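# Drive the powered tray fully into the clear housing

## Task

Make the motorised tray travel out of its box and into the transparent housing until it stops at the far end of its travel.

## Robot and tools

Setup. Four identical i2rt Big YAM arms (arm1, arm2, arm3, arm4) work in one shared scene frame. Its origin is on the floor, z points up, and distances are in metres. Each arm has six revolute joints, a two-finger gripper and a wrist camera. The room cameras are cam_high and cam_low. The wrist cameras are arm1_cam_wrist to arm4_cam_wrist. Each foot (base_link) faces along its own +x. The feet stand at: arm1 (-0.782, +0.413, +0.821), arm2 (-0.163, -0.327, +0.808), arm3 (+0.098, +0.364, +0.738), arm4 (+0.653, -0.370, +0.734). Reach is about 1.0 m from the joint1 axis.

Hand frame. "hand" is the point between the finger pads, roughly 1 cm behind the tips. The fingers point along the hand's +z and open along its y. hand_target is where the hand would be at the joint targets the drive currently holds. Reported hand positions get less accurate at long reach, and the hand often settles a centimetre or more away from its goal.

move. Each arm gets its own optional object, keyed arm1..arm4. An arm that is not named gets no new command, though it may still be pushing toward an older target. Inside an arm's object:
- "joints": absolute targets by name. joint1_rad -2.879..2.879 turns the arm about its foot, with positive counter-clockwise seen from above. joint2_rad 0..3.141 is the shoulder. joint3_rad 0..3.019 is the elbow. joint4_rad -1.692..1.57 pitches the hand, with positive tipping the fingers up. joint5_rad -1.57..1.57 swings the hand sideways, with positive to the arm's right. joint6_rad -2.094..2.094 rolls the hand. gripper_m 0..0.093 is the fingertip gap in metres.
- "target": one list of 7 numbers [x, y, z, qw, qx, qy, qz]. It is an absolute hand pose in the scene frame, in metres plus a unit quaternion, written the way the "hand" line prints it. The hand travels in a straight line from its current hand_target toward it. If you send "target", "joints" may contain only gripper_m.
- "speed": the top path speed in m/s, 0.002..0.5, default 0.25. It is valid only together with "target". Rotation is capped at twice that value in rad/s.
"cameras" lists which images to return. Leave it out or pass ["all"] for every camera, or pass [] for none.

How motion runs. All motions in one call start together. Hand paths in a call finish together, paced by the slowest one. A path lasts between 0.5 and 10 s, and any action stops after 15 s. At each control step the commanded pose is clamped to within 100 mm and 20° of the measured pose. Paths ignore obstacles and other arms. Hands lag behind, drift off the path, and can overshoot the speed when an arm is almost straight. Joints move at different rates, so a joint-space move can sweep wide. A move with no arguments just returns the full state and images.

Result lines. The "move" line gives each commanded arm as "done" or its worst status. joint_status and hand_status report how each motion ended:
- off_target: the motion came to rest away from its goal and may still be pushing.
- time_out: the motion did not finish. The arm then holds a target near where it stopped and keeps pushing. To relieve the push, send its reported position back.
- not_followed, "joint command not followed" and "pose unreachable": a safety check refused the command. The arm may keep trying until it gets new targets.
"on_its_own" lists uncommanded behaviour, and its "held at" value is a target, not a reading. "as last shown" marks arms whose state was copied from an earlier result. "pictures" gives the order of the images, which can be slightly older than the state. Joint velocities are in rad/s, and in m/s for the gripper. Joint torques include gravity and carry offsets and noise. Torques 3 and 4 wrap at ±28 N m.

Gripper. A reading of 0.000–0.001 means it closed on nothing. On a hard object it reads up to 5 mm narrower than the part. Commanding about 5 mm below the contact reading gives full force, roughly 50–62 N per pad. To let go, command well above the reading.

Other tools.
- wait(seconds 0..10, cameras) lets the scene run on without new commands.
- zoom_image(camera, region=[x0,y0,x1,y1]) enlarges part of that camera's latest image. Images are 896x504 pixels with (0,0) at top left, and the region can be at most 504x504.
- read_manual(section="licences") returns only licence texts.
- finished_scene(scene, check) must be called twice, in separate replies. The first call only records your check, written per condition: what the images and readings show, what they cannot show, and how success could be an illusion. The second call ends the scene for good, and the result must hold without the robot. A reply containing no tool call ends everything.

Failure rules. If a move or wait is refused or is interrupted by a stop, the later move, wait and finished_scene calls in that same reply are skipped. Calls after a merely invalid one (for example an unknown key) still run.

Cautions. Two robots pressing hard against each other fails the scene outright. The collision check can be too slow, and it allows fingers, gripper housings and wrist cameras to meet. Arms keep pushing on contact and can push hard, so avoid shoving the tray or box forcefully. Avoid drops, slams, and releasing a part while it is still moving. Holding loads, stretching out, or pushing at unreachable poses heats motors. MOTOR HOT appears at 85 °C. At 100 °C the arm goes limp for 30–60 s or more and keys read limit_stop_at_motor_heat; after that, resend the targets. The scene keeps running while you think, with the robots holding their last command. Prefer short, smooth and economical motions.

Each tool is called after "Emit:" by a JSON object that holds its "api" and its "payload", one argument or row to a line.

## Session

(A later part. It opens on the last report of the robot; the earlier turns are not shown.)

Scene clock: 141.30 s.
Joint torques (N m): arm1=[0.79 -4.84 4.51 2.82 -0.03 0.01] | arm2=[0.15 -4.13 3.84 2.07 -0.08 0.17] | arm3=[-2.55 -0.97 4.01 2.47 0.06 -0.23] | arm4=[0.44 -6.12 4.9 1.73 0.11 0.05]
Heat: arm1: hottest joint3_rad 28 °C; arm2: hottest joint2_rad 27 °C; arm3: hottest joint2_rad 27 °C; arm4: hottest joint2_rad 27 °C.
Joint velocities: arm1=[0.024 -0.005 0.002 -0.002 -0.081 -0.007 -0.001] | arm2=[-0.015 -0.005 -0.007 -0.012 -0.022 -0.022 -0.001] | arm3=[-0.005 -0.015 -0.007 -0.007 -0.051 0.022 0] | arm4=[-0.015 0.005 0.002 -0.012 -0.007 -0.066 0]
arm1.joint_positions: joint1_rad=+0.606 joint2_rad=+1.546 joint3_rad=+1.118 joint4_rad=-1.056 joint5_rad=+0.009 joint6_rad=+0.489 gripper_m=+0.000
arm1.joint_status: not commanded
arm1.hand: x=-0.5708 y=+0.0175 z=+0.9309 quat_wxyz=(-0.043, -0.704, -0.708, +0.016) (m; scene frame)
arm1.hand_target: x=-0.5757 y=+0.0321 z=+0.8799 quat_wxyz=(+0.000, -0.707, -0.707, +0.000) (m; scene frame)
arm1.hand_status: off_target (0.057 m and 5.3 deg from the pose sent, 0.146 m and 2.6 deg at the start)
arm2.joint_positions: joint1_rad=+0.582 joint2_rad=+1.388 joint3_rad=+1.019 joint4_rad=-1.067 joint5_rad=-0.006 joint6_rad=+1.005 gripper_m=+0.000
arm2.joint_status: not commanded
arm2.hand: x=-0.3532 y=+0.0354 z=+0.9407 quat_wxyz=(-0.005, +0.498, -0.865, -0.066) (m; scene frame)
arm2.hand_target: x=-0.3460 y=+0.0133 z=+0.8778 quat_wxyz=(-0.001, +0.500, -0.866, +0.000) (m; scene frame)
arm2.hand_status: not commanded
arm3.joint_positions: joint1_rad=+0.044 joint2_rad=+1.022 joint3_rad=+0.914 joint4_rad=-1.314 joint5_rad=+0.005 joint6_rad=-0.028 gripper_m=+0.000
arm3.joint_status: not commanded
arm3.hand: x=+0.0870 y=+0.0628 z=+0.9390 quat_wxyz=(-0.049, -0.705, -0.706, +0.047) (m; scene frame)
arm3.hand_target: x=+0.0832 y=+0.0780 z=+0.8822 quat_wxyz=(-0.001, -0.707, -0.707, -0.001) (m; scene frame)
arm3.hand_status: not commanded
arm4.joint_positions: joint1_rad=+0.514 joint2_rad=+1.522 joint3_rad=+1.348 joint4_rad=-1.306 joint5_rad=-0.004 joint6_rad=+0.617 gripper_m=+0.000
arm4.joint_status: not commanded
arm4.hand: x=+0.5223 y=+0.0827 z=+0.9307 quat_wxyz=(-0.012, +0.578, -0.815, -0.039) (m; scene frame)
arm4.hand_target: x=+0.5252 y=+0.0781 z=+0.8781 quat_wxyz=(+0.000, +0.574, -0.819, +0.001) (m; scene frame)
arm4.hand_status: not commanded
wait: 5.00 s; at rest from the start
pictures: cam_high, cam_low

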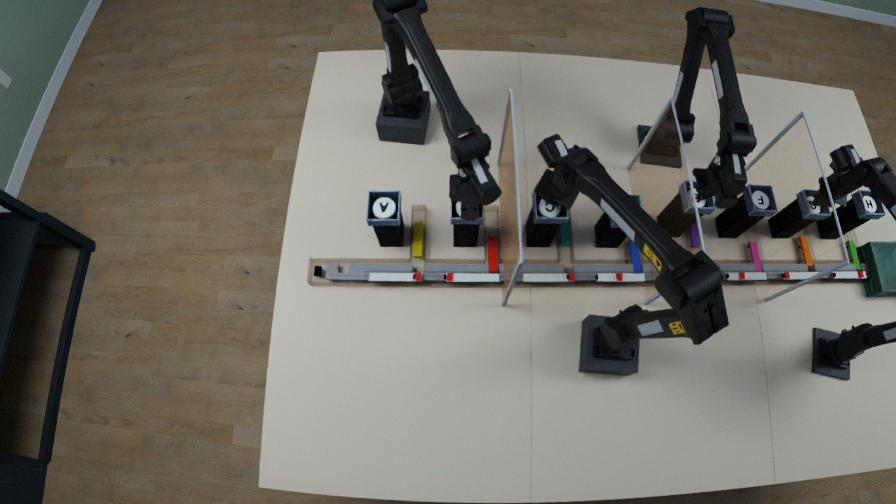

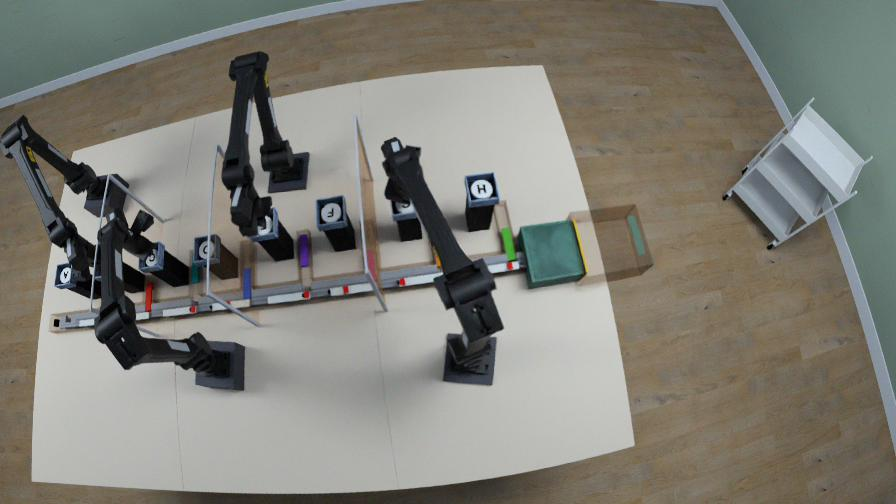

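Emit:
{"api": "move", "payload": {
  "arm1": {"target": [-0.572, 0.024, 1.03, 0, 0.7071, 0.7071, 0], "speed": 0.3},
  "cameras": []
}}

Emit:
{"api": "move", "payload": {
  "arm1": {"target": [-0.794, 0.010, 1.03, 0, 0.7071, 0.7071, 0], "speed": 0.3},
  "cameras": []
}}

Emit:
{"api": "move", "payload": {
  "arm1": {"target": [-0.794, 0.010, 0.875, 0, 0.7071, 0.7071, 0], "speed": 0.15},
  "cameras": ["cam_high", "cam_low"]
}}

Scene clock: 143.27 s.
Joint torques (N m): arm1=[0.73 -10.4 11.67 0.46 -0.03 0.02] | arm2=[0.38 -3.96 3.7 2.06 -0.07 0.17] | arm3=[-2.67 -0.91 4 2.5 0.07 -0.22] | arm4=[0.44 -6.18 4.89 1.72 0.11 0.04]
Heat: arm1: hottest joint3_rad 28 °C; arm2: hottest joint2_rad 27 °C; arm3: hottest joint2_rad 27 °C; arm4: hottest joint2_rad 27 °C.
move: arm1 off_target
Joint velocities: arm1=[0.005 -0.005 -0.007 0.002 -0.022 -0.022 -0.001] | arm2=[-0.024 0.005 0.007 -0.002 -0.037 -0.037 0.001] | arm3=[-0.005 -0.015 -0.002 0.002 0.022 0.022 -0.001] | arm4=[-0.015 -0.005 0.007 0.002 0.051 -0.081 0]
arm1.joint_positions: joint1_rad=+0.606 joint2_rad=+1.510 joint3_rad=+1.306 joint4_rad=-1.411 joint5_rad=+0.007 joint6_rad=+0.491 gripper_m=+0.000
arm1.joint_status: not commanded
arm1.hand: x=-0.5801 y=+0.0348 z=+1.0136 quat_wxyz=(+0.018, -0.705, -0.709, -0.004) (m; scene frame)
arm1.hand_target: x=-0.5716 y=+0.0232 z=+1.0301 quat_wxyz=(+0.000, -0.708, -0.707, +0.000) (m; scene frame)
arm1.hand_status: off_target (0.021 m and 2.2 deg from the pose sent, 0.099 m and 5.3 deg at the start)
arm2, arm3, arm4: as last shown
pictures: none
No camera images: "cameras" was empty.

Scene clock: 145.10 s.
Joint torques (N m): arm1=[0.56 -9.47 8.65 1.01 -0.1 -0.18] | arm2=[0.09 -3.6 3.78 1.99 -0.07 0.18] | arm3=[-2.67 -0.91 3.97 2.48 0.07 -0.23] | arm4=[0.44 -6.12 4.89 1.72 0.11 0.04]
Heat: arm1: hottest joint3_rad 28 °C; arm2: hottest joint2_rad 27 °C; arm3: hottest joint2_rad 27 °C; arm4: hottest joint2_rad 27 °C.
move: arm1 done
Joint velocities: arm1=[-0.005 0.015 -0.002 -0.002 0.007 -0.051 0] | arm2=[-0.005 -0.005 0.002 -0.007 -0.007 0.022 0] | arm3=[-0.015 -0.005 -0.002 -0.002 -0.007 0.007 0.001] | arm4=[-0.005 -0.005 -0.002 -0.012 -0.066 -0.022 0.001]
arm1.joint_positions: joint1_rad=+0.089 joint2_rad=+1.408 joint3_rad=+1.234 joint4_rad=-1.411 joint5_rad=-0.002 joint6_rad=-0.013 gripper_m=+0.000
arm1.joint_status: not commanded
arm1.hand: x=-0.7919 y=+0.0137 z=+1.0259 quat_wxyz=(+0.000, -0.710, -0.704, -0.007) (m; scene frame)
arm1.hand_target: x=-0.7916 y=+0.0114 z=+1.0300 quat_wxyz=(-0.006, -0.707, -0.707, -0.003) (m; scene frame)
arm1.hand_status: done (0.006 m and 0.9 deg from the pose sent, 0.216 m and 2.2 deg at the start)
arm2, arm3, arm4: as last shown
pictures: none
No camera images: "cameras" was empty.

Scene clock: 146.83 s.
Joint torques (N m): arm1=[0.26 -4.31 4.63 2.84 0.23 -0.17] | arm2=[0.15 -3.6 3.85 2.14 -0.07 0.21] | arm3=[-2.78 -0.97 3.96 2.48 0.07 -0.23] | arm4=[0.38 -6.18 4.9 1.72 0.11 0.05]
Heat: arm1: hottest joint3_rad 28 °C; arm2: hottest joint2_rad 27 °C; arm3: hottest joint2_rad 27 °C; arm4: hottest joint2_rad 27 °C.
move: arm1 off_target
Joint velocities: arm1=[-0.005 -0.005 -0.007 -0.012 0.022 0.007 0] | arm2=[-0.015 0.015 -0.007 -0.002 0.11 0.022 -0.001] | arm3=[-0.005 -0.015 0.007 0.007 0.081 0.037 0] | arm4=[-0.005 -0.005 -0.002 -0.002 -0.007 -0.037 -0.001]
arm1.joint_positions: joint1_rad=+0.089 joint2_rad=+1.470 joint3_rad=+1.007 joint4_rad=-1.038 joint5_rad=+0.002 joint6_rad=-0.016 gripper_m=+0.000
arm1.joint_status: not commanded
arm1.hand: x=-0.7922 y=+0.0031 z=+0.9210 quat_wxyz=(-0.027, -0.709, -0.704, +0.025) (m; scene frame)
arm1.hand_target: x=-0.7937 y=+0.0162 z=+0.8792 quat_wxyz=(+0.000, -0.707, -0.707, +0.000) (m; scene frame)
arm1.hand_status: off_target (0.047 m and 4.3 deg from the pose sent, 0.151 m and 0.9 deg at the start)
arm2, arm3, arm4: as last shown
pictures: cam_high, cam_low

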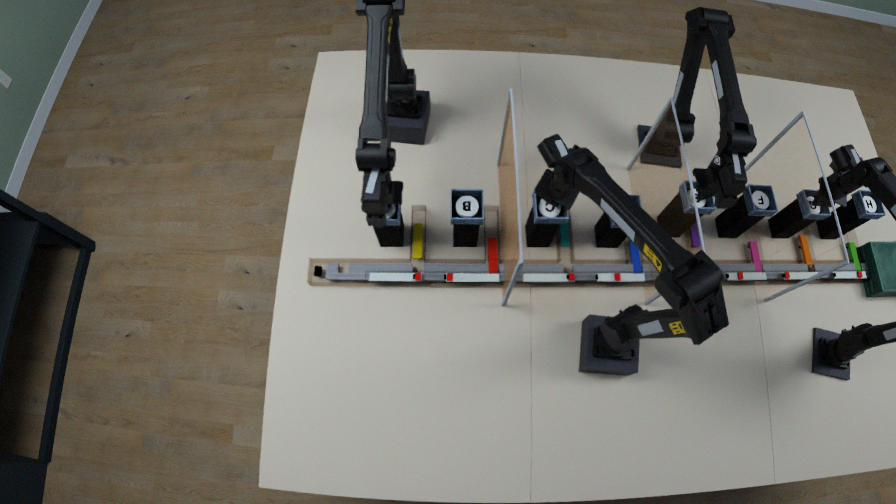

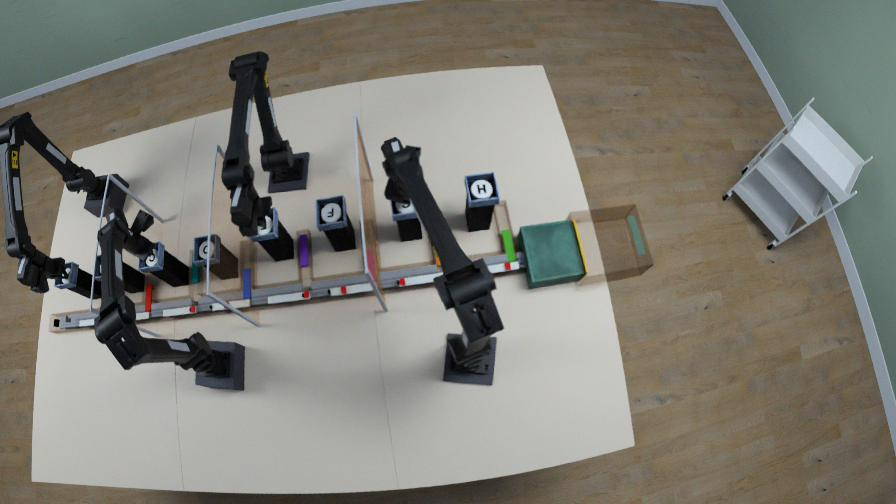

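Emit:
{"api": "wait", "payload": {
  "seconds": 10,
  "cameras": []
}}

Emit:
{"api": "wait", "payload": {
  "seconds": 10,
  "cameras": ["cam_high"]
}}

Emit:
{"api": "zoom_image", "payload": {
  "camera": "cam_high",
  "region": [370, 200, 450, 290]
}}

Emit:
{"api": "zoom_image", "payload": {
  "camera": "cam_high",
  "region": [450, 200, 530, 290]
}}

Emit:
{"api": "zoom_image", "payload": {
  "camera": "cam_high",
  "region": [790, 200, 870, 290]
}}

Scene clock: 157.00 s.
Joint torques (N m): arm1=[0.21 -4.31 4.63 2.8 0.21 -0.16] | arm2=[-0.15 -3.6 3.86 2.1 -0.03 0.19] | arm3=[-2.61 -0.91 3.97 2.48 0.07 -0.22] | arm4=[0.38 -6.12 4.9 1.7 0.11 0.05]
Heat: arm1: hottest joint3_rad 28 °C; arm2: hottest joint2_rad 27 °C; arm3: hottest joint2_rad 27 °C; arm4: hottest joint2_rad 27 °C.
Joint velocities: arm1=[-0.005 -0.015 0.002 0.017 0.022 -0.037 -0.001] | arm2=[-0.005 -0.015 -0.022 0.002 0.022 -0.051 0] | arm3=[0.005 0.015 0.002 -0.017 0.007 -0.037 0] | arm4=[0.005 -0.005 0.002 -0.017 -0.007 0.007 0]
arm1.joint_positions: joint1_rad=+0.089 joint2_rad=+1.470 joint3_rad=+1.007 joint4_rad=-1.038 joint5_rad=+0.002 joint6_rad=-0.016 gripper_m=+0.000
arm1.joint_status: not commanded
arm1.hand: x=-0.7922 y=+0.0031 z=+0.9210 quat_wxyz=(-0.027, -0.709, -0.705, +0.025) (m; scene frame)
arm1.hand_target: x=-0.7937 y=+0.0163 z=+0.8792 quat_wxyz=(+0.000, -0.707, -0.707, +0.000) (m; scene frame)
arm1.hand_status: off_target (0.047 m and 4.3 deg from the pose sent, 0.151 m and 0.9 deg at the start)
arm2.joint_positions: joint1_rad=+0.582 joint2_rad=+1.388 joint3_rad=+1.019 joint4_rad=-1.067 joint5_rad=-0.006 joint6_rad=+1.005 gripper_m=+0.000
arm2.joint_status: not commanded
arm2.hand: x=-0.3532 y=+0.0354 z=+0.9407 quat_wxyz=(-0.005, +0.498, -0.865, -0.066) (m; scene frame)
arm2.hand_target: x=-0.3460 y=+0.0133 z=+0.8778 quat_wxyz=(-0.001, +0.500, -0.866, +0.000) (m; scene frame)
arm2.hand_status: not commanded
arm3.joint_positions: joint1_rad=+0.044 joint2_rad=+1.022 joint3_rad=+0.914 joint4_rad=-1.314 joint5_rad=+0.005 joint6_rad=-0.028 gripper_m=+0.000
arm3.joint_status: not commanded
arm3.hand: x=+0.0870 y=+0.0628 z=+0.9390 quat_wxyz=(-0.049, -0.705, -0.706, +0.047) (m; scene frame)
arm3.hand_target: x=+0.0832 y=+0.0780 z=+0.8822 quat_wxyz=(-0.001, -0.707, -0.707, -0.001) (m; scene frame)
arm3.hand_status: not commanded
arm4.joint_positions: joint1_rad=+0.514 joint2_rad=+1.522 joint3_rad=+1.348 joint4_rad=-1.306 joint5_rad=-0.004 joint6_rad=+0.617 gripper_m=+0.000
arm4.joint_status: not commanded
arm4.hand: x=+0.5223 y=+0.0827 z=+0.9307 quat_wxyz=(-0.012, +0.578, -0.815, -0.039) (m; scene frame)
arm4.hand_target: x=+0.5252 y=+0.0781 z=+0.8781 quat_wxyz=(+0.000, +0.574, -0.819, +0.001) (m; scene frame)
arm4.hand_status: not commanded
wait: 10.00 s; at rest by 0.10 s
pictures: none
No camera images: "cameras" was empty.

Scene clock: 167.00 s.
Joint torques (N m): arm1=[0.09 -4.25 4.63 2.86 0.2 -0.17] | arm2=[-0.26 -3.9 3.93 2.15 -0.07 0.16] | arm3=[-2.84 -0.97 4 2.5 0.06 -0.22] | arm4=[0.38 -6.12 4.9 1.72 0.11 0.04]
Heat: arm1: hottest joint3_rad 28 °C; arm2: hottest joint2_rad 27 °C; arm3: hottest joint2_rad 27 °C; arm4: hottest joint2_rad 27 °C.
Joint velocities: arm1=[-0.015 0.005 0.012 0.002 0.066 -0.066 0] | arm2=[0.005 -0.024 -0.007 -0.007 -0.037 0.066 -0.002] | arm3=[-0.005 -0.015 -0.012 -0.017 0.007 0.007 0.001] | arm4=[-0.015 -0.015 0.012 0.012 -0.051 -0.007 0]
arm1.joint_positions: joint1_rad=+0.089 joint2_rad=+1.470 joint3_rad=+1.007 joint4_rad=-1.038 joint5_rad=+0.002 joint6_rad=-0.016 gripper_m=+0.000
arm1.joint_status: not commanded
arm1.hand: x=-0.7922 y=+0.0031 z=+0.9210 quat_wxyz=(-0.027, -0.709, -0.705, +0.025) (m; scene frame)
arm1.hand_target: x=-0.7937 y=+0.0163 z=+0.8792 quat_wxyz=(+0.000, -0.707, -0.707, +0.000) (m; scene frame)
arm1.hand_status: off_target (0.047 m and 4.3 deg from the pose sent, 0.151 m and 0.9 deg at the start)
arm2.joint_positions: joint1_rad=+0.582 joint2_rad=+1.388 joint3_rad=+1.019 joint4_rad=-1.067 joint5_rad=-0.006 joint6_rad=+1.005 gripper_m=+0.000
arm2.joint_status: not commanded
arm2.hand: x=-0.3532 y=+0.0354 z=+0.9407 quat_wxyz=(-0.005, +0.498, -0.865, -0.066) (m; scene frame)
arm2.hand_target: x=-0.3460 y=+0.0133 z=+0.8778 quat_wxyz=(-0.001, +0.500, -0.866, +0.000) (m; scene frame)
arm2.hand_status: not commanded
arm3.joint_positions: joint1_rad=+0.044 joint2_rad=+1.022 joint3_rad=+0.914 joint4_rad=-1.314 joint5_rad=+0.005 joint6_rad=-0.028 gripper_m=+0.000
arm3.joint_status: not commanded
arm3.hand: x=+0.0870 y=+0.0628 z=+0.9390 quat_wxyz=(-0.049, -0.705, -0.706, +0.047) (m; scene frame)
arm3.hand_target: x=+0.0832 y=+0.0780 z=+0.8822 quat_wxyz=(-0.001, -0.707, -0.707, -0.001) (m; scene frame)
arm3.hand_status: not commanded
arm4.joint_positions: joint1_rad=+0.514 joint2_rad=+1.522 joint3_rad=+1.348 joint4_rad=-1.306 joint5_rad=-0.004 joint6_rad=+0.617 gripper_m=+0.000
arm4.joint_status: not commanded
arm4.hand: x=+0.5223 y=+0.0827 z=+0.9307 quat_wxyz=(-0.012, +0.578, -0.815, -0.039) (m; scene frame)
arm4.hand_target: x=+0.5252 y=+0.0781 z=+0.8781 quat_wxyz=(+0.000, +0.574, -0.819, +0.001) (m; scene frame)
arm4.hand_status: not commanded
wait: 10.00 s; at rest by 0.27 s
pictures: cam_high

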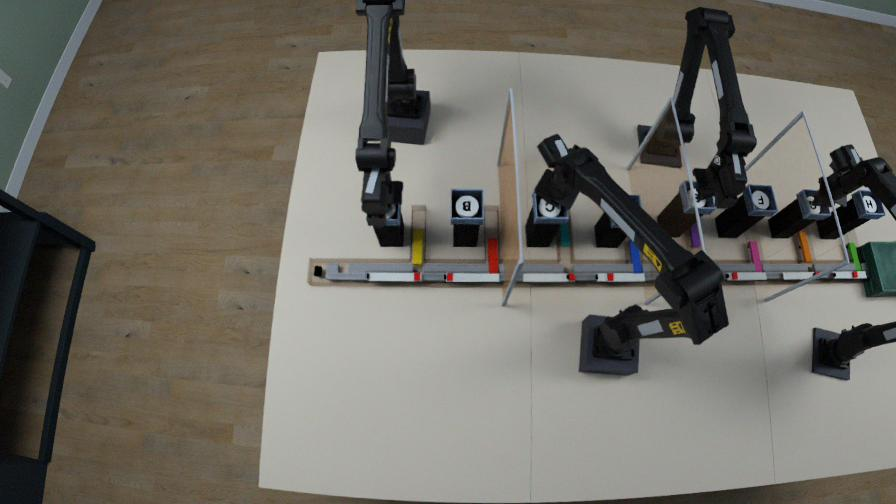

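Scaled by 5.600 from the camera's 896x504 image, which has a finer 1280x720 frame.

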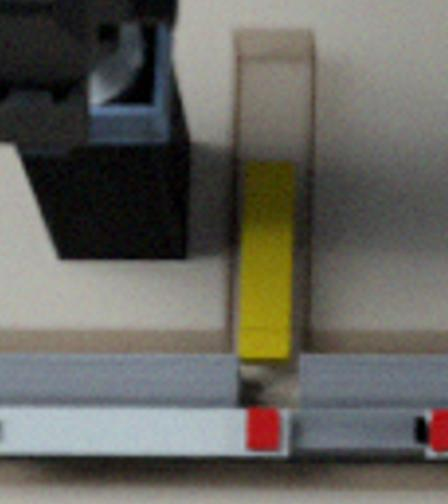

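Scaled by 5.600 from the camera's 896x504 image, which has a finer 1280x720 frame.

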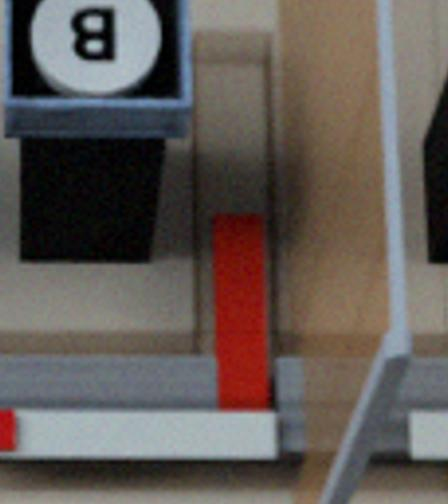

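Scaled by 5.600 from the camera's 896x504 image, which has a finer 1280x720 frame.

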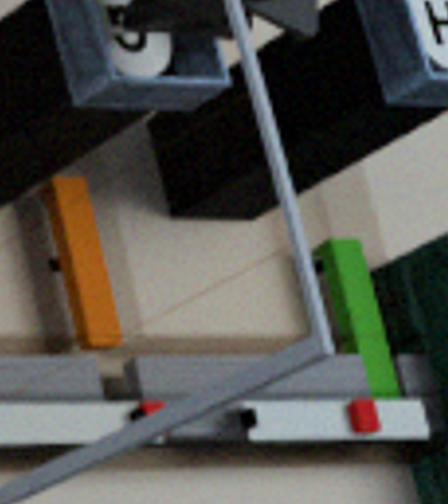

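Emit:
{"api": "wait", "payload": {
  "seconds": 3,
  "cameras": ["cam_high", "cam_low", "arm1_cam_wrist"]
}}

Emit:
{"api": "zoom_image", "payload": {
  "camera": "cam_high",
  "region": [370, 200, 450, 290]
}}

Emit:
{"api": "zoom_image", "payload": {
  "camera": "cam_low",
  "region": [20, 220, 140, 340]
}}

Scene clock: 170.30 s.
Joint torques (N m): arm1=[0.09 -4.25 4.63 2.85 0.2 -0.16] | arm2=[0.03 -4.01 3.84 2.07 -0.07 0.17] | arm3=[-2.73 -1.03 4.01 2.51 0.07 -0.23] | arm4=[0.44 -6.18 4.9 1.72 0.11 0.04]
Heat: arm1: hottest joint3_rad 28 °C; arm2: hottest joint2_rad 27 °C; arm3: hottest joint2_rad 27 °C; arm4: hottest joint2_rad 27 °C.
Joint velocities: arm1=[-0.005 -0.005 0.007 0.012 -0.022 0.007 0.001] | arm2=[-0.015 -0.015 -0.007 0.017 -0.066 0.037 0.001] | arm3=[-0.015 -0.005 -0.007 -0.007 0.007 -0.051 0] | arm4=[0.005 -0.015 -0.007 -0.012 0.022 -0.007 0]
arm1.joint_positions: joint1_rad=+0.089 joint2_rad=+1.470 joint3_rad=+1.007 joint4_rad=-1.038 joint5_rad=+0.002 joint6_rad=-0.016 gripper_m=+0.000
arm1.joint_status: not commanded
arm1.hand: x=-0.7922 y=+0.0031 z=+0.9210 quat_wxyz=(-0.027, -0.709, -0.705, +0.025) (m; scene frame)
arm1.hand_target: x=-0.7937 y=+0.0163 z=+0.8792 quat_wxyz=(+0.000, -0.707, -0.707, +0.000) (m; scene frame)
arm1.hand_status: off_target (0.047 m and 4.3 deg from the pose sent, 0.151 m and 0.9 deg at the start)
arm2.joint_positions: joint1_rad=+0.582 joint2_rad=+1.388 joint3_rad=+1.019 joint4_rad=-1.067 joint5_rad=-0.006 joint6_rad=+1.005 gripper_m=+0.000
arm2.joint_status: not commanded
arm2.hand: x=-0.3532 y=+0.0354 z=+0.9407 quat_wxyz=(-0.005, +0.498, -0.865, -0.066) (m; scene frame)
arm2.hand_target: x=-0.3460 y=+0.0133 z=+0.8778 quat_wxyz=(-0.001, +0.500, -0.866, +0.000) (m; scene frame)
arm2.hand_status: not commanded
arm3.joint_positions: joint1_rad=+0.044 joint2_rad=+1.022 joint3_rad=+0.914 joint4_rad=-1.314 joint5_rad=+0.005 joint6_rad=-0.028 gripper_m=+0.000
arm3.joint_status: not commanded
arm3.hand: x=+0.0870 y=+0.0628 z=+0.9390 quat_wxyz=(-0.049, -0.705, -0.706, +0.047) (m; scene frame)
arm3.hand_target: x=+0.0832 y=+0.0780 z=+0.8822 quat_wxyz=(-0.001, -0.707, -0.707, -0.001) (m; scene frame)
arm3.hand_status: not commanded
arm4.joint_positions: joint1_rad=+0.514 joint2_rad=+1.522 joint3_rad=+1.348 joint4_rad=-1.306 joint5_rad=-0.004 joint6_rad=+0.617 gripper_m=+0.000
arm4.joint_status: not commanded
arm4.hand: x=+0.5223 y=+0.0827 z=+0.9307 quat_wxyz=(-0.012, +0.578, -0.815, -0.039) (m; scene frame)
arm4.hand_target: x=+0.5252 y=+0.0781 z=+0.8781 quat_wxyz=(+0.000, +0.574, -0.819, +0.001) (m; scene frame)
arm4.hand_status: not commanded
wait: 3.00 s; at rest from the start
pictures: arm1_cam_wrist, cam_high, cam_low
camera_calibration:
arm1_cam_wrist: T_world_to_cam=[[-0.999789, 0.0024369, -0.0203761, -0.772677], [-0.00911114, 0.836982, 0.547154, -0.512167], [0.0183878, 0.547225, -0.836784, 0.904513], [0, 0, 0, 1]] pos_world=[-0.793813, -0.0644139, 1.02137]

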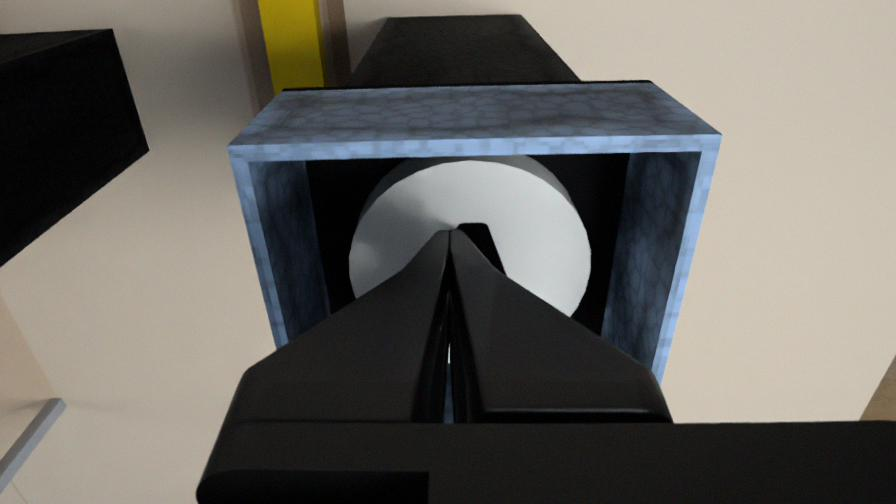

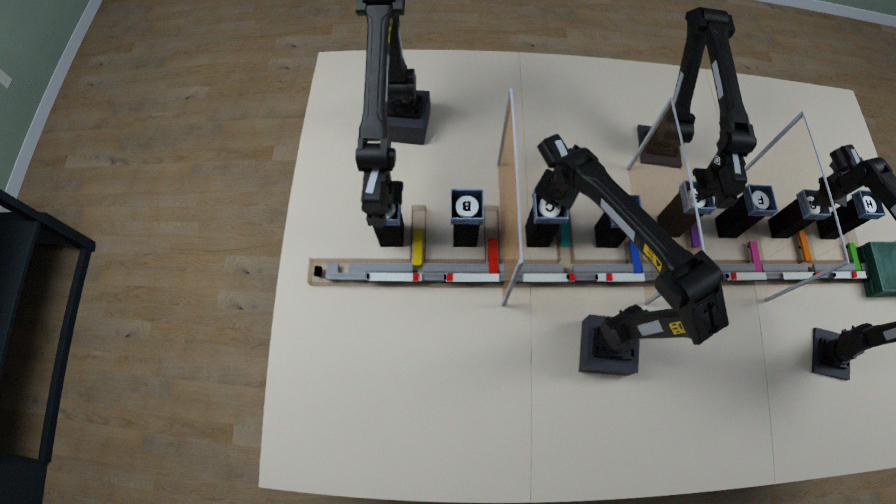

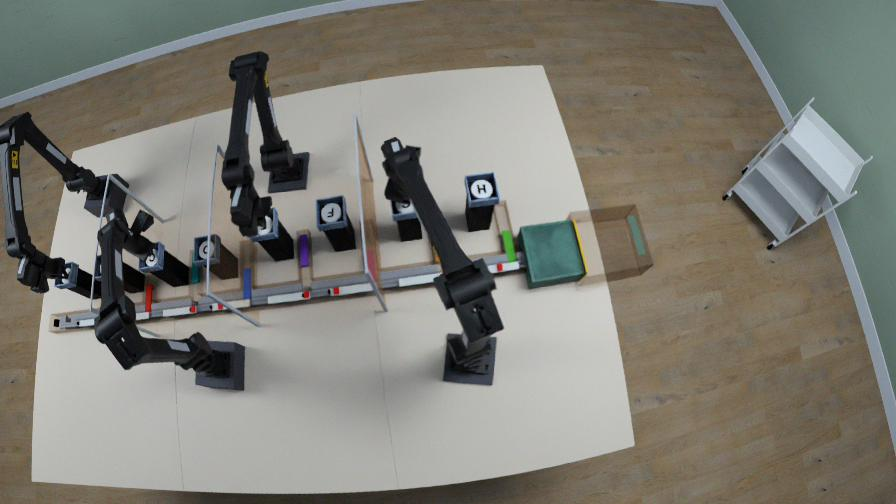

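Scaled by 5.600 from the camera's 896x504 image, which has a finer 1280x720 frame.

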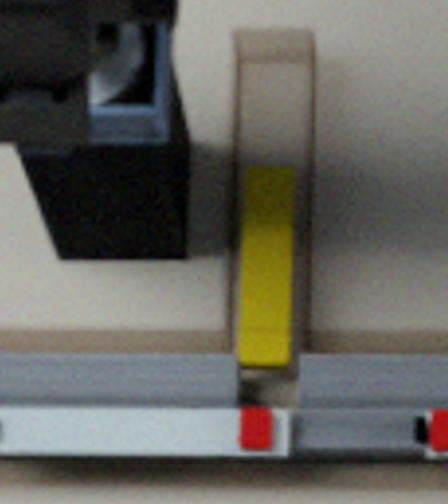

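Scaled by 4.200 from the camera's 896x504 image, which has a finer 1280x720 frame.

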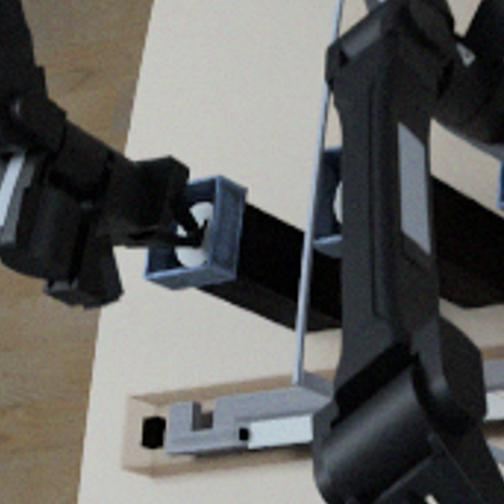

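Emit:
{"api": "move", "payload": {
  "arm1": {"target": [-0.794, 0.016, 0.85, 0, 0.7071, 0.7071, 0], "speed": 0.15},
  "cameras": ["cam_high", "arm1_cam_wrist"]
}}

Emit:
{"api": "zoom_image", "payload": {
  "camera": "cam_high",
  "region": [370, 200, 450, 290]
}}

Scene clock: 171.83 s.
Joint torques (N m): arm1=[0.15 -1.44 3.56 3.48 0.18 -0.16] | arm2=[0.15 -4.13 3.95 2.13 -0.06 0.19] | arm3=[-2.73 -0.91 3.99 2.47 0.06 -0.22] | arm4=[0.38 -6.18 4.89 1.72 0.11 0.04]
Heat: arm1: hottest joint3_rad 28 °C; arm2: hottest joint2_rad 27 °C; arm3: hottest joint2_rad 27 °C; arm4: hottest joint2_rad 27 °C.
move: arm1 off_target
Joint velocities: arm1=[-0.005 -0.015 0.002 0.022 -0.066 0.037 0.001] | arm2=[0.005 -0.005 0.007 -0.007 -0.007 -0.066 0] | arm3=[-0.005 -0.005 0.002 -0.002 -0.007 -0.037 -0.002] | arm4=[-0.005 -0.015 0.002 -0.007 -0.007 -0.022 0.001]
arm1.joint_positions: joint1_rad=+0.089 joint2_rad=+1.447 joint3_rad=+0.973 joint4_rad=-0.987 joint5_rad=+0.002 joint6_rad=-0.016 gripper_m=+0.000
arm1.joint_status: not commanded
arm1.hand: x=-0.7921 y=+0.0041 z=+0.9184 quat_wxyz=(-0.041, -0.708, -0.704, +0.039) (m; scene frame)
arm1.hand_target: x=-0.7934 y=+0.0252 z=+0.8585 quat_wxyz=(+0.000, -0.707, -0.707, -0.001) (m; scene frame)
arm1.hand_status: off_target (0.069 m and 6.5 deg from the pose sent, 0.072 m and 4.3 deg at the start)
arm2, arm3, arm4: as last shown
pictures: arm1_cam_wrist, cam_high
camera_calibration:
arm1_cam_wrist: T_world_to_cam=[[-0.999806, 0.00192215, -0.0196202, -0.773397], [-0.00843501, 0.857827, 0.513869, -0.4806], [0.0178185, 0.513935, -0.857644, 0.920602], [0, 0, 0, 1]] pos_world=[-0.793704, -0.0593719, 1.02134]

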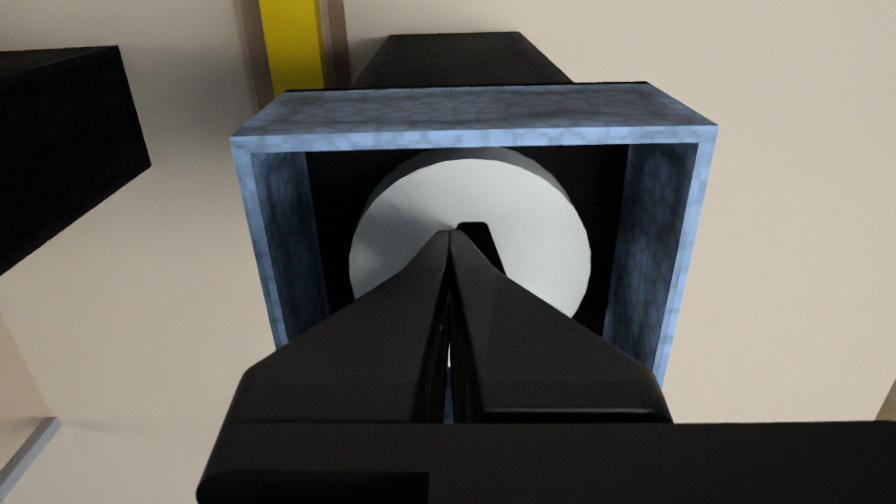

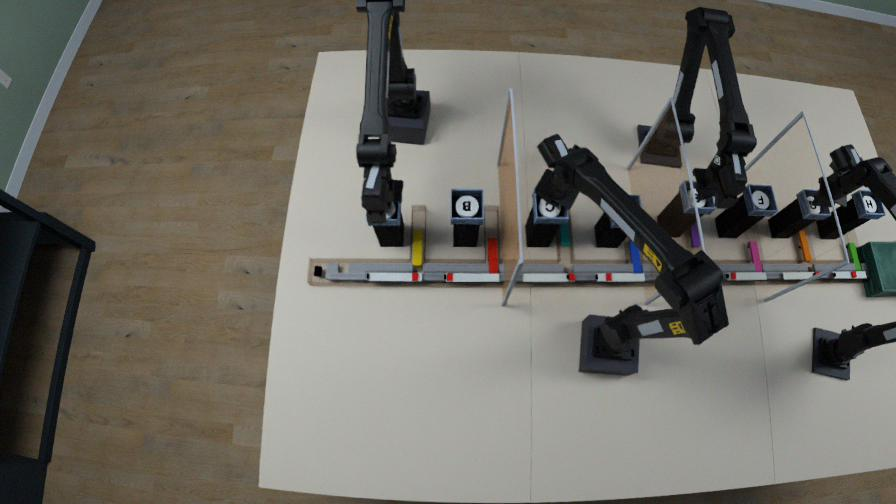

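Scaled by 5.600 from the camera's 896x504 image, which has a finer 1280x720 frame.

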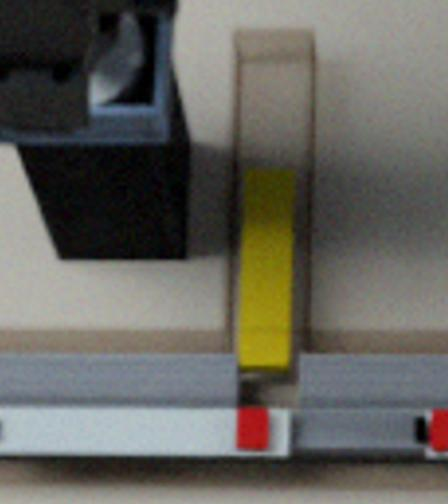

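Emit:
{"api": "wait", "payload": {
  "seconds": 4,
  "cameras": ["cam_high"]
}}

Emit:
{"api": "zoom_image", "payload": {
  "camera": "cam_high",
  "region": [370, 200, 450, 290]
}}

Scene clock: 175.93 s.
Joint torques (N m): arm1=[0.15 -1.38 3.51 3.48 0.19 -0.16] | arm2=[0.26 -4.25 3.82 2.13 -0.05 0.17] | arm3=[-2.61 -0.91 4 2.47 0.06 -0.24] | arm4=[0.44 -6.12 4.89 1.72 0.11 0.04]
Heat: arm1: hottest joint3_rad 28 °C; arm2: hottest joint2_rad 27 °C; arm3: hottest joint2_rad 27 °C; arm4: hottest joint2_rad 27 °C.
Joint velocities: arm1=[-0.015 -0.015 -0.007 0.017 0.037 0.037 -0.001] | arm2=[-0.005 -0.005 -0.002 -0.002 0.037 0.037 -0.002] | arm3=[-0.005 -0.015 0.002 -0.017 -0.081 0.022 0.001] | arm4=[-0.005 0.015 0.012 -0.012 -0.051 -0.066 0]
arm1.joint_positions: joint1_rad=+0.089 joint2_rad=+1.447 joint3_rad=+0.973 joint4_rad=-0.987 joint5_rad=+0.002 joint6_rad=-0.016 gripper_m=+0.000
arm1.joint_status: not commanded
arm1.hand: x=-0.7921 y=+0.0041 z=+0.9184 quat_wxyz=(-0.041, -0.708, -0.704, +0.039) (m; scene frame)
arm1.hand_target: x=-0.7934 y=+0.0252 z=+0.8585 quat_wxyz=(+0.000, -0.707, -0.707, -0.001) (m; scene frame)
arm1.hand_status: off_target (0.069 m and 6.5 deg from the pose sent, 0.072 m and 4.3 deg at the start)
arm2.joint_positions: joint1_rad=+0.582 joint2_rad=+1.388 joint3_rad=+1.019 joint4_rad=-1.067 joint5_rad=-0.006 joint6_rad=+1.005 gripper_m=+0.000
arm2.joint_status: not commanded
arm2.hand: x=-0.3532 y=+0.0354 z=+0.9407 quat_wxyz=(-0.005, +0.498, -0.865, -0.066) (m; scene frame)
arm2.hand_target: x=-0.3460 y=+0.0133 z=+0.8778 quat_wxyz=(-0.001, +0.500, -0.866, +0.000) (m; scene frame)
arm2.hand_status: not commanded
arm3.joint_positions: joint1_rad=+0.044 joint2_rad=+1.022 joint3_rad=+0.914 joint4_rad=-1.314 joint5_rad=+0.005 joint6_rad=-0.028 gripper_m=+0.000
arm3.joint_status: not commanded
arm3.hand: x=+0.0870 y=+0.0628 z=+0.9390 quat_wxyz=(-0.049, -0.705, -0.706, +0.047) (m; scene frame)
arm3.hand_target: x=+0.0832 y=+0.0780 z=+0.8822 quat_wxyz=(-0.001, -0.707, -0.707, -0.001) (m; scene frame)
arm3.hand_status: not commanded
arm4.joint_positions: joint1_rad=+0.514 joint2_rad=+1.522 joint3_rad=+1.348 joint4_rad=-1.306 joint5_rad=-0.004 joint6_rad=+0.617 gripper_m=+0.000
arm4.joint_status: not commanded
arm4.hand: x=+0.5223 y=+0.0827 z=+0.9307 quat_wxyz=(-0.012, +0.578, -0.815, -0.039) (m; scene frame)
arm4.hand_target: x=+0.5252 y=+0.0781 z=+0.8781 quat_wxyz=(+0.000, +0.574, -0.819, +0.001) (m; scene frame)
arm4.hand_status: not commanded
wait: 4.00 s; at rest by 0.17 s
pictures: cam_high

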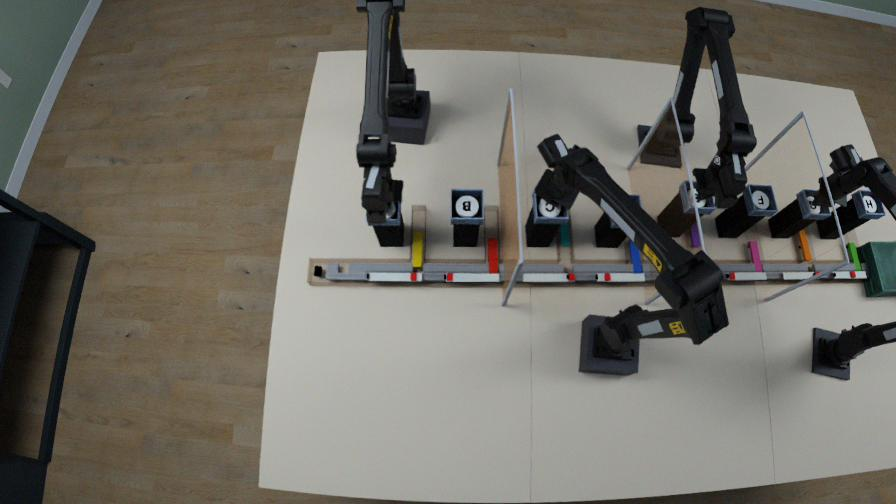

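Scaled by 5.600 from the camera's 896x504 image, which has a finer 1280x720 frame.

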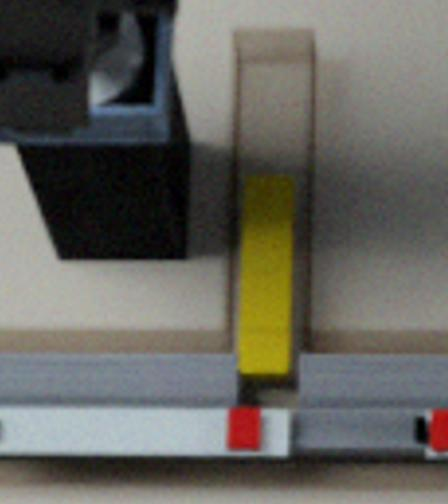

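Emit:
{"api": "wait", "payload": {
  "seconds": 10,
  "cameras": []
}}

Emit:
{"api": "wait", "payload": {
  "seconds": 8.5,
  "cameras": ["cam_high"]
}}

Emit:
{"api": "zoom_image", "payload": {
  "camera": "cam_high",
  "region": [370, 200, 450, 290]
}}

Emit:
{"api": "zoom_image", "payload": {
  "camera": "cam_high",
  "region": [790, 200, 870, 290]
}}

Scene clock: 186.53 s.
Joint torques (N m): arm1=[0.21 -1.49 3.55 3.51 0.17 -0.17] | arm2=[-0.09 -4.19 3.86 2.17 -0.07 0.17] | arm3=[-2.67 -0.97 3.99 2.48 0.07 -0.23] | arm4=[0.44 -6.12 4.89 1.73 0.11 0.04]
Heat: arm1: hottest joint3_rad 27 °C; arm2: hottest joint2_rad 27 °C; arm3: hottest joint2_rad 27 °C; arm4: hottest joint2_rad 27 °C.
Joint velocities: arm1=[-0.024 0.005 0.022 0.007 0.007 0.081 0] | arm2=[0.005 -0.015 0.007 -0.007 0.022 0.007 0] | arm3=[0.005 -0.005 0.002 -0.002 0.037 0.007 0] | arm4=[-0.005 -0.024 -0.017 -0.017 0.007 0.007 -0.002]
arm1.joint_positions: joint1_rad=+0.089 joint2_rad=+1.447 joint3_rad=+0.973 joint4_rad=-0.987 joint5_rad=+0.002 joint6_rad=-0.016 gripper_m=+0.000
arm1.joint_status: not commanded
arm1.hand: x=-0.7921 y=+0.0041 z=+0.9184 quat_wxyz=(-0.041, -0.708, -0.704, +0.039) (m; scene frame)
arm1.hand_target: x=-0.7934 y=+0.0252 z=+0.8585 quat_wxyz=(+0.000, -0.707, -0.707, -0.001) (m; scene frame)
arm1.hand_status: off_target (0.069 m and 6.5 deg from the pose sent, 0.072 m and 4.3 deg at the start)
arm2.joint_positions: joint1_rad=+0.582 joint2_rad=+1.388 joint3_rad=+1.019 joint4_rad=-1.067 joint5_rad=-0.006 joint6_rad=+1.005 gripper_m=+0.000
arm2.joint_status: not commanded
arm2.hand: x=-0.3532 y=+0.0354 z=+0.9407 quat_wxyz=(-0.005, +0.498, -0.865, -0.066) (m; scene frame)
arm2.hand_target: x=-0.3460 y=+0.0133 z=+0.8778 quat_wxyz=(-0.001, +0.500, -0.866, +0.000) (m; scene frame)
arm2.hand_status: not commanded
arm3.joint_positions: joint1_rad=+0.044 joint2_rad=+1.022 joint3_rad=+0.914 joint4_rad=-1.314 joint5_rad=+0.005 joint6_rad=-0.028 gripper_m=+0.000
arm3.joint_status: not commanded
arm3.hand: x=+0.0870 y=+0.0628 z=+0.9390 quat_wxyz=(-0.049, -0.705, -0.706, +0.047) (m; scene frame)
arm3.hand_target: x=+0.0832 y=+0.0780 z=+0.8822 quat_wxyz=(-0.001, -0.707, -0.707, -0.001) (m; scene frame)
arm3.hand_status: not commanded
arm4.joint_positions: joint1_rad=+0.514 joint2_rad=+1.522 joint3_rad=+1.348 joint4_rad=-1.306 joint5_rad=-0.004 joint6_rad=+0.617 gripper_m=+0.000
arm4.joint_status: not commanded
arm4.hand: x=+0.5223 y=+0.0827 z=+0.9307 quat_wxyz=(-0.012, +0.578, -0.815, -0.039) (m; scene frame)
arm4.hand_target: x=+0.5252 y=+0.0781 z=+0.8781 quat_wxyz=(+0.000, +0.574, -0.819, +0.001) (m; scene frame)
arm4.hand_status: not commanded
wait: 10.00 s; at rest from the start
pictures: none
No camera images: "cameras" was empty.

Scene clock: 195.03 s.
Joint torques (N m): arm1=[0.21 -1.49 3.49 3.47 0.19 -0.16] | arm2=[-0.15 -4.07 3.81 2.19 -0.06 0.16] | arm3=[-2.67 -0.91 4.01 2.48 0.06 -0.23] | arm4=[0.38 -6.18 4.89 1.72 0.11 0.04]
Heat: arm1: hottest joint3_rad 27 °C; arm2: hottest joint2_rad 27 °C; arm3: hottest joint2_rad 27 °C; arm4: hottest joint2_rad 27 °C.
Joint velocities: arm1=[-0.015 -0.015 -0.007 -0.012 0.037 0.007 0] | arm2=[-0.005 0.015 0.012 -0.002 0.037 0.037 0] | arm3=[0.005 -0.015 -0.007 -0.002 0.051 -0.007 0.001] | arm4=[-0.015 -0.015 0.022 0.002 0.066 0.007 0]
arm1.joint_positions: joint1_rad=+0.089 joint2_rad=+1.447 joint3_rad=+0.973 joint4_rad=-0.987 joint5_rad=+0.002 joint6_rad=-0.016 gripper_m=+0.000
arm1.joint_status: not commanded
arm1.hand: x=-0.7921 y=+0.0041 z=+0.9184 quat_wxyz=(-0.041, -0.708, -0.704, +0.039) (m; scene frame)
arm1.hand_target: x=-0.7934 y=+0.0252 z=+0.8585 quat_wxyz=(+0.000, -0.707, -0.707, -0.001) (m; scene frame)
arm1.hand_status: off_target (0.069 m and 6.5 deg from the pose sent, 0.072 m and 4.3 deg at the start)
arm2.joint_positions: joint1_rad=+0.582 joint2_rad=+1.388 joint3_rad=+1.019 joint4_rad=-1.067 joint5_rad=-0.006 joint6_rad=+1.005 gripper_m=+0.000
arm2.joint_status: not commanded
arm2.hand: x=-0.3532 y=+0.0354 z=+0.9407 quat_wxyz=(-0.005, +0.498, -0.865, -0.066) (m; scene frame)
arm2.hand_target: x=-0.3460 y=+0.0133 z=+0.8778 quat_wxyz=(-0.001, +0.500, -0.866, +0.000) (m; scene frame)
arm2.hand_status: not commanded
arm3.joint_positions: joint1_rad=+0.044 joint2_rad=+1.022 joint3_rad=+0.914 joint4_rad=-1.314 joint5_rad=+0.005 joint6_rad=-0.028 gripper_m=+0.000
arm3.joint_status: not commanded
arm3.hand: x=+0.0870 y=+0.0628 z=+0.9390 quat_wxyz=(-0.049, -0.705, -0.706, +0.047) (m; scene frame)
arm3.hand_target: x=+0.0832 y=+0.0780 z=+0.8822 quat_wxyz=(-0.001, -0.707, -0.707, -0.001) (m; scene frame)
arm3.hand_status: not commanded
arm4.joint_positions: joint1_rad=+0.514 joint2_rad=+1.522 joint3_rad=+1.348 joint4_rad=-1.306 joint5_rad=-0.004 joint6_rad=+0.617 gripper_m=+0.000
arm4.joint_status: not commanded
arm4.hand: x=+0.5223 y=+0.0827 z=+0.9307 quat_wxyz=(-0.012, +0.578, -0.815, -0.039) (m; scene frame)
arm4.hand_target: x=+0.5252 y=+0.0781 z=+0.8781 quat_wxyz=(+0.000, +0.574, -0.819, +0.001) (m; scene frame)
arm4.hand_status: not commanded
wait: 8.50 s; at rest by 0.27 s
pictures: cam_high

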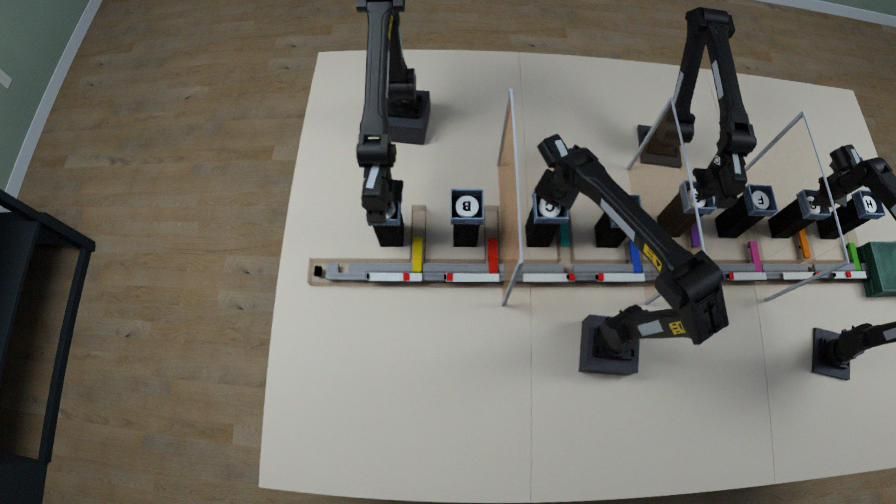

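Scaled by 5.600 from the camera's 896x504 image, which has a finer 1280x720 frame.

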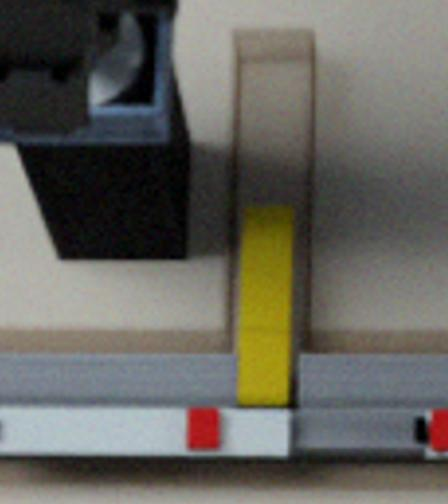

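Scaled by 5.600 from the camera's 896x504 image, which has a finer 1280x720 frame.

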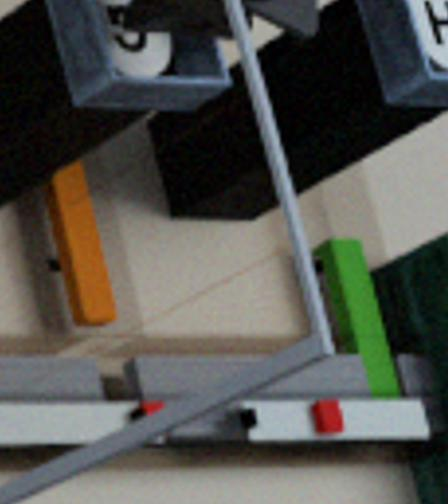

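Emit:
{"api": "wait", "payload": {
  "seconds": 5,
  "cameras": ["cam_high", "cam_low"]
}}

Emit:
{"api": "zoom_image", "payload": {
  "camera": "cam_high",
  "region": [370, 200, 450, 290]
}}

Emit:
{"api": "zoom_image", "payload": {
  "camera": "cam_high",
  "region": [525, 200, 605, 290]
}}

Emit:
{"api": "zoom_image", "payload": {
  "camera": "cam_low",
  "region": [230, 200, 330, 320]
}}

Scene clock: 200.20 s.
Joint torques (N m): arm1=[0.26 -1.32 3.55 3.48 0.19 -0.16] | arm2=[0.26 -4.19 3.88 2.1 -0.05 0.19] | arm3=[-2.61 -0.97 3.97 2.45 0.06 -0.22] | arm4=[0.44 -6.18 4.89 1.73 0.11 0.04]
Heat: arm1: hottest joint3_rad 27 °C; arm2: hottest joint2_rad 27 °C; arm3: hottest joint2_rad 27 °C; arm4: hottest joint2_rad 27 °C.
Joint velocities: arm1=[0.005 0.015 0.017 0.002 0.007 -0.007 0.001] | arm2=[-0.005 -0.005 -0.002 -0.012 -0.022 -0.022 0] | arm3=[-0.005 -0.005 -0.022 0.007 0.066 -0.066 0.001] | arm4=[-0.005 -0.005 0.002 -0.012 -0.095 0.022 0]
arm1.joint_positions: joint1_rad=+0.089 joint2_rad=+1.447 joint3_rad=+0.973 joint4_rad=-0.987 joint5_rad=+0.002 joint6_rad=-0.016 gripper_m=+0.000
arm1.joint_status: not commanded
arm1.hand: x=-0.7921 y=+0.0041 z=+0.9184 quat_wxyz=(-0.041, -0.708, -0.704, +0.039) (m; scene frame)
arm1.hand_target: x=-0.7934 y=+0.0252 z=+0.8585 quat_wxyz=(+0.000, -0.707, -0.707, -0.001) (m; scene frame)
arm1.hand_status: off_target (0.069 m and 6.5 deg from the pose sent, 0.072 m and 4.3 deg at the start)
arm2.joint_positions: joint1_rad=+0.582 joint2_rad=+1.388 joint3_rad=+1.019 joint4_rad=-1.067 joint5_rad=-0.006 joint6_rad=+1.005 gripper_m=+0.000
arm2.joint_status: not commanded
arm2.hand: x=-0.3532 y=+0.0354 z=+0.9407 quat_wxyz=(-0.005, +0.498, -0.865, -0.066) (m; scene frame)
arm2.hand_target: x=-0.3460 y=+0.0133 z=+0.8778 quat_wxyz=(-0.001, +0.500, -0.866, +0.000) (m; scene frame)
arm2.hand_status: not commanded
arm3.joint_positions: joint1_rad=+0.044 joint2_rad=+1.022 joint3_rad=+0.914 joint4_rad=-1.314 joint5_rad=+0.005 joint6_rad=-0.028 gripper_m=+0.000
arm3.joint_status: not commanded
arm3.hand: x=+0.0870 y=+0.0628 z=+0.9390 quat_wxyz=(-0.049, -0.705, -0.706, +0.047) (m; scene frame)
arm3.hand_target: x=+0.0832 y=+0.0780 z=+0.8822 quat_wxyz=(-0.001, -0.707, -0.707, -0.001) (m; scene frame)
arm3.hand_status: not commanded
arm4.joint_positions: joint1_rad=+0.514 joint2_rad=+1.522 joint3_rad=+1.348 joint4_rad=-1.306 joint5_rad=-0.004 joint6_rad=+0.617 gripper_m=+0.000
arm4.joint_status: not commanded
arm4.hand: x=+0.5223 y=+0.0827 z=+0.9307 quat_wxyz=(-0.012, +0.578, -0.815, -0.039) (m; scene frame)
arm4.hand_target: x=+0.5252 y=+0.0781 z=+0.8781 quat_wxyz=(+0.000, +0.574, -0.819, +0.001) (m; scene frame)
arm4.hand_status: not commanded
wait: 5.00 s; at rest by 0.10 s
pictures: cam_high, cam_low

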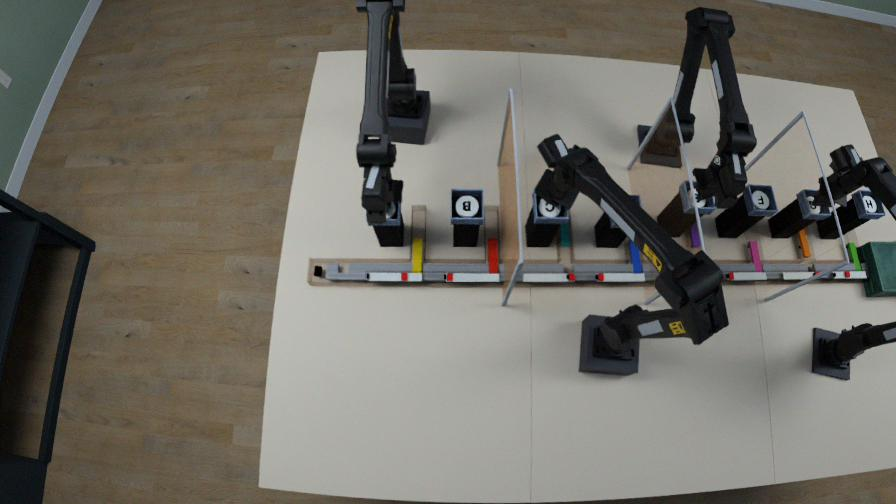

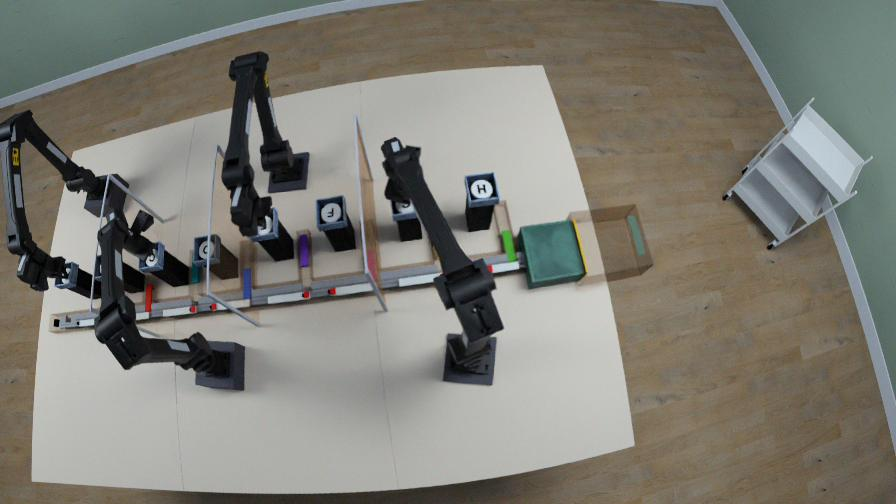

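Scaled by 5.600 from the camera's 896x504 image, which has a finer 1280x720 frame.

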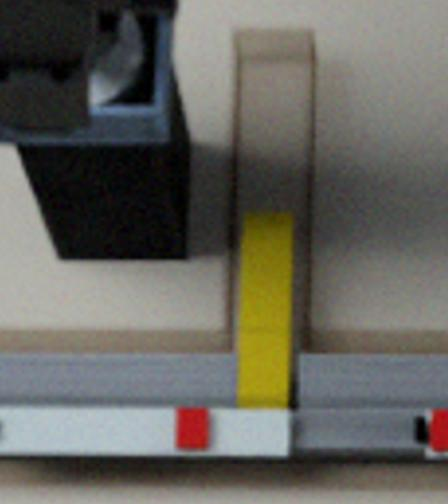

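Scaled by 5.600 from the camera's 896x504 image, which has a finer 1280x720 frame.

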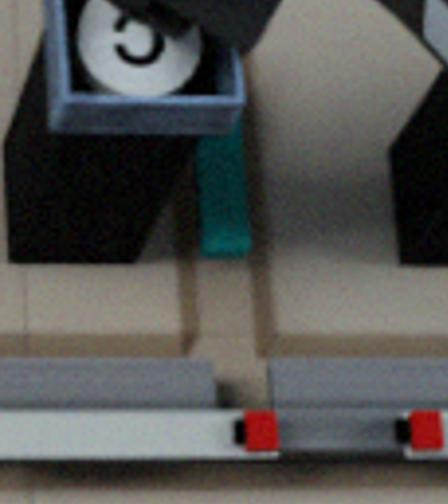

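Scaled by 4.200 from the camera's 896x504 image, which has a finer 1280x720 frame.

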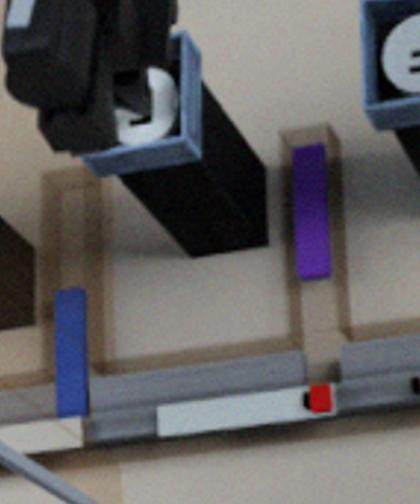

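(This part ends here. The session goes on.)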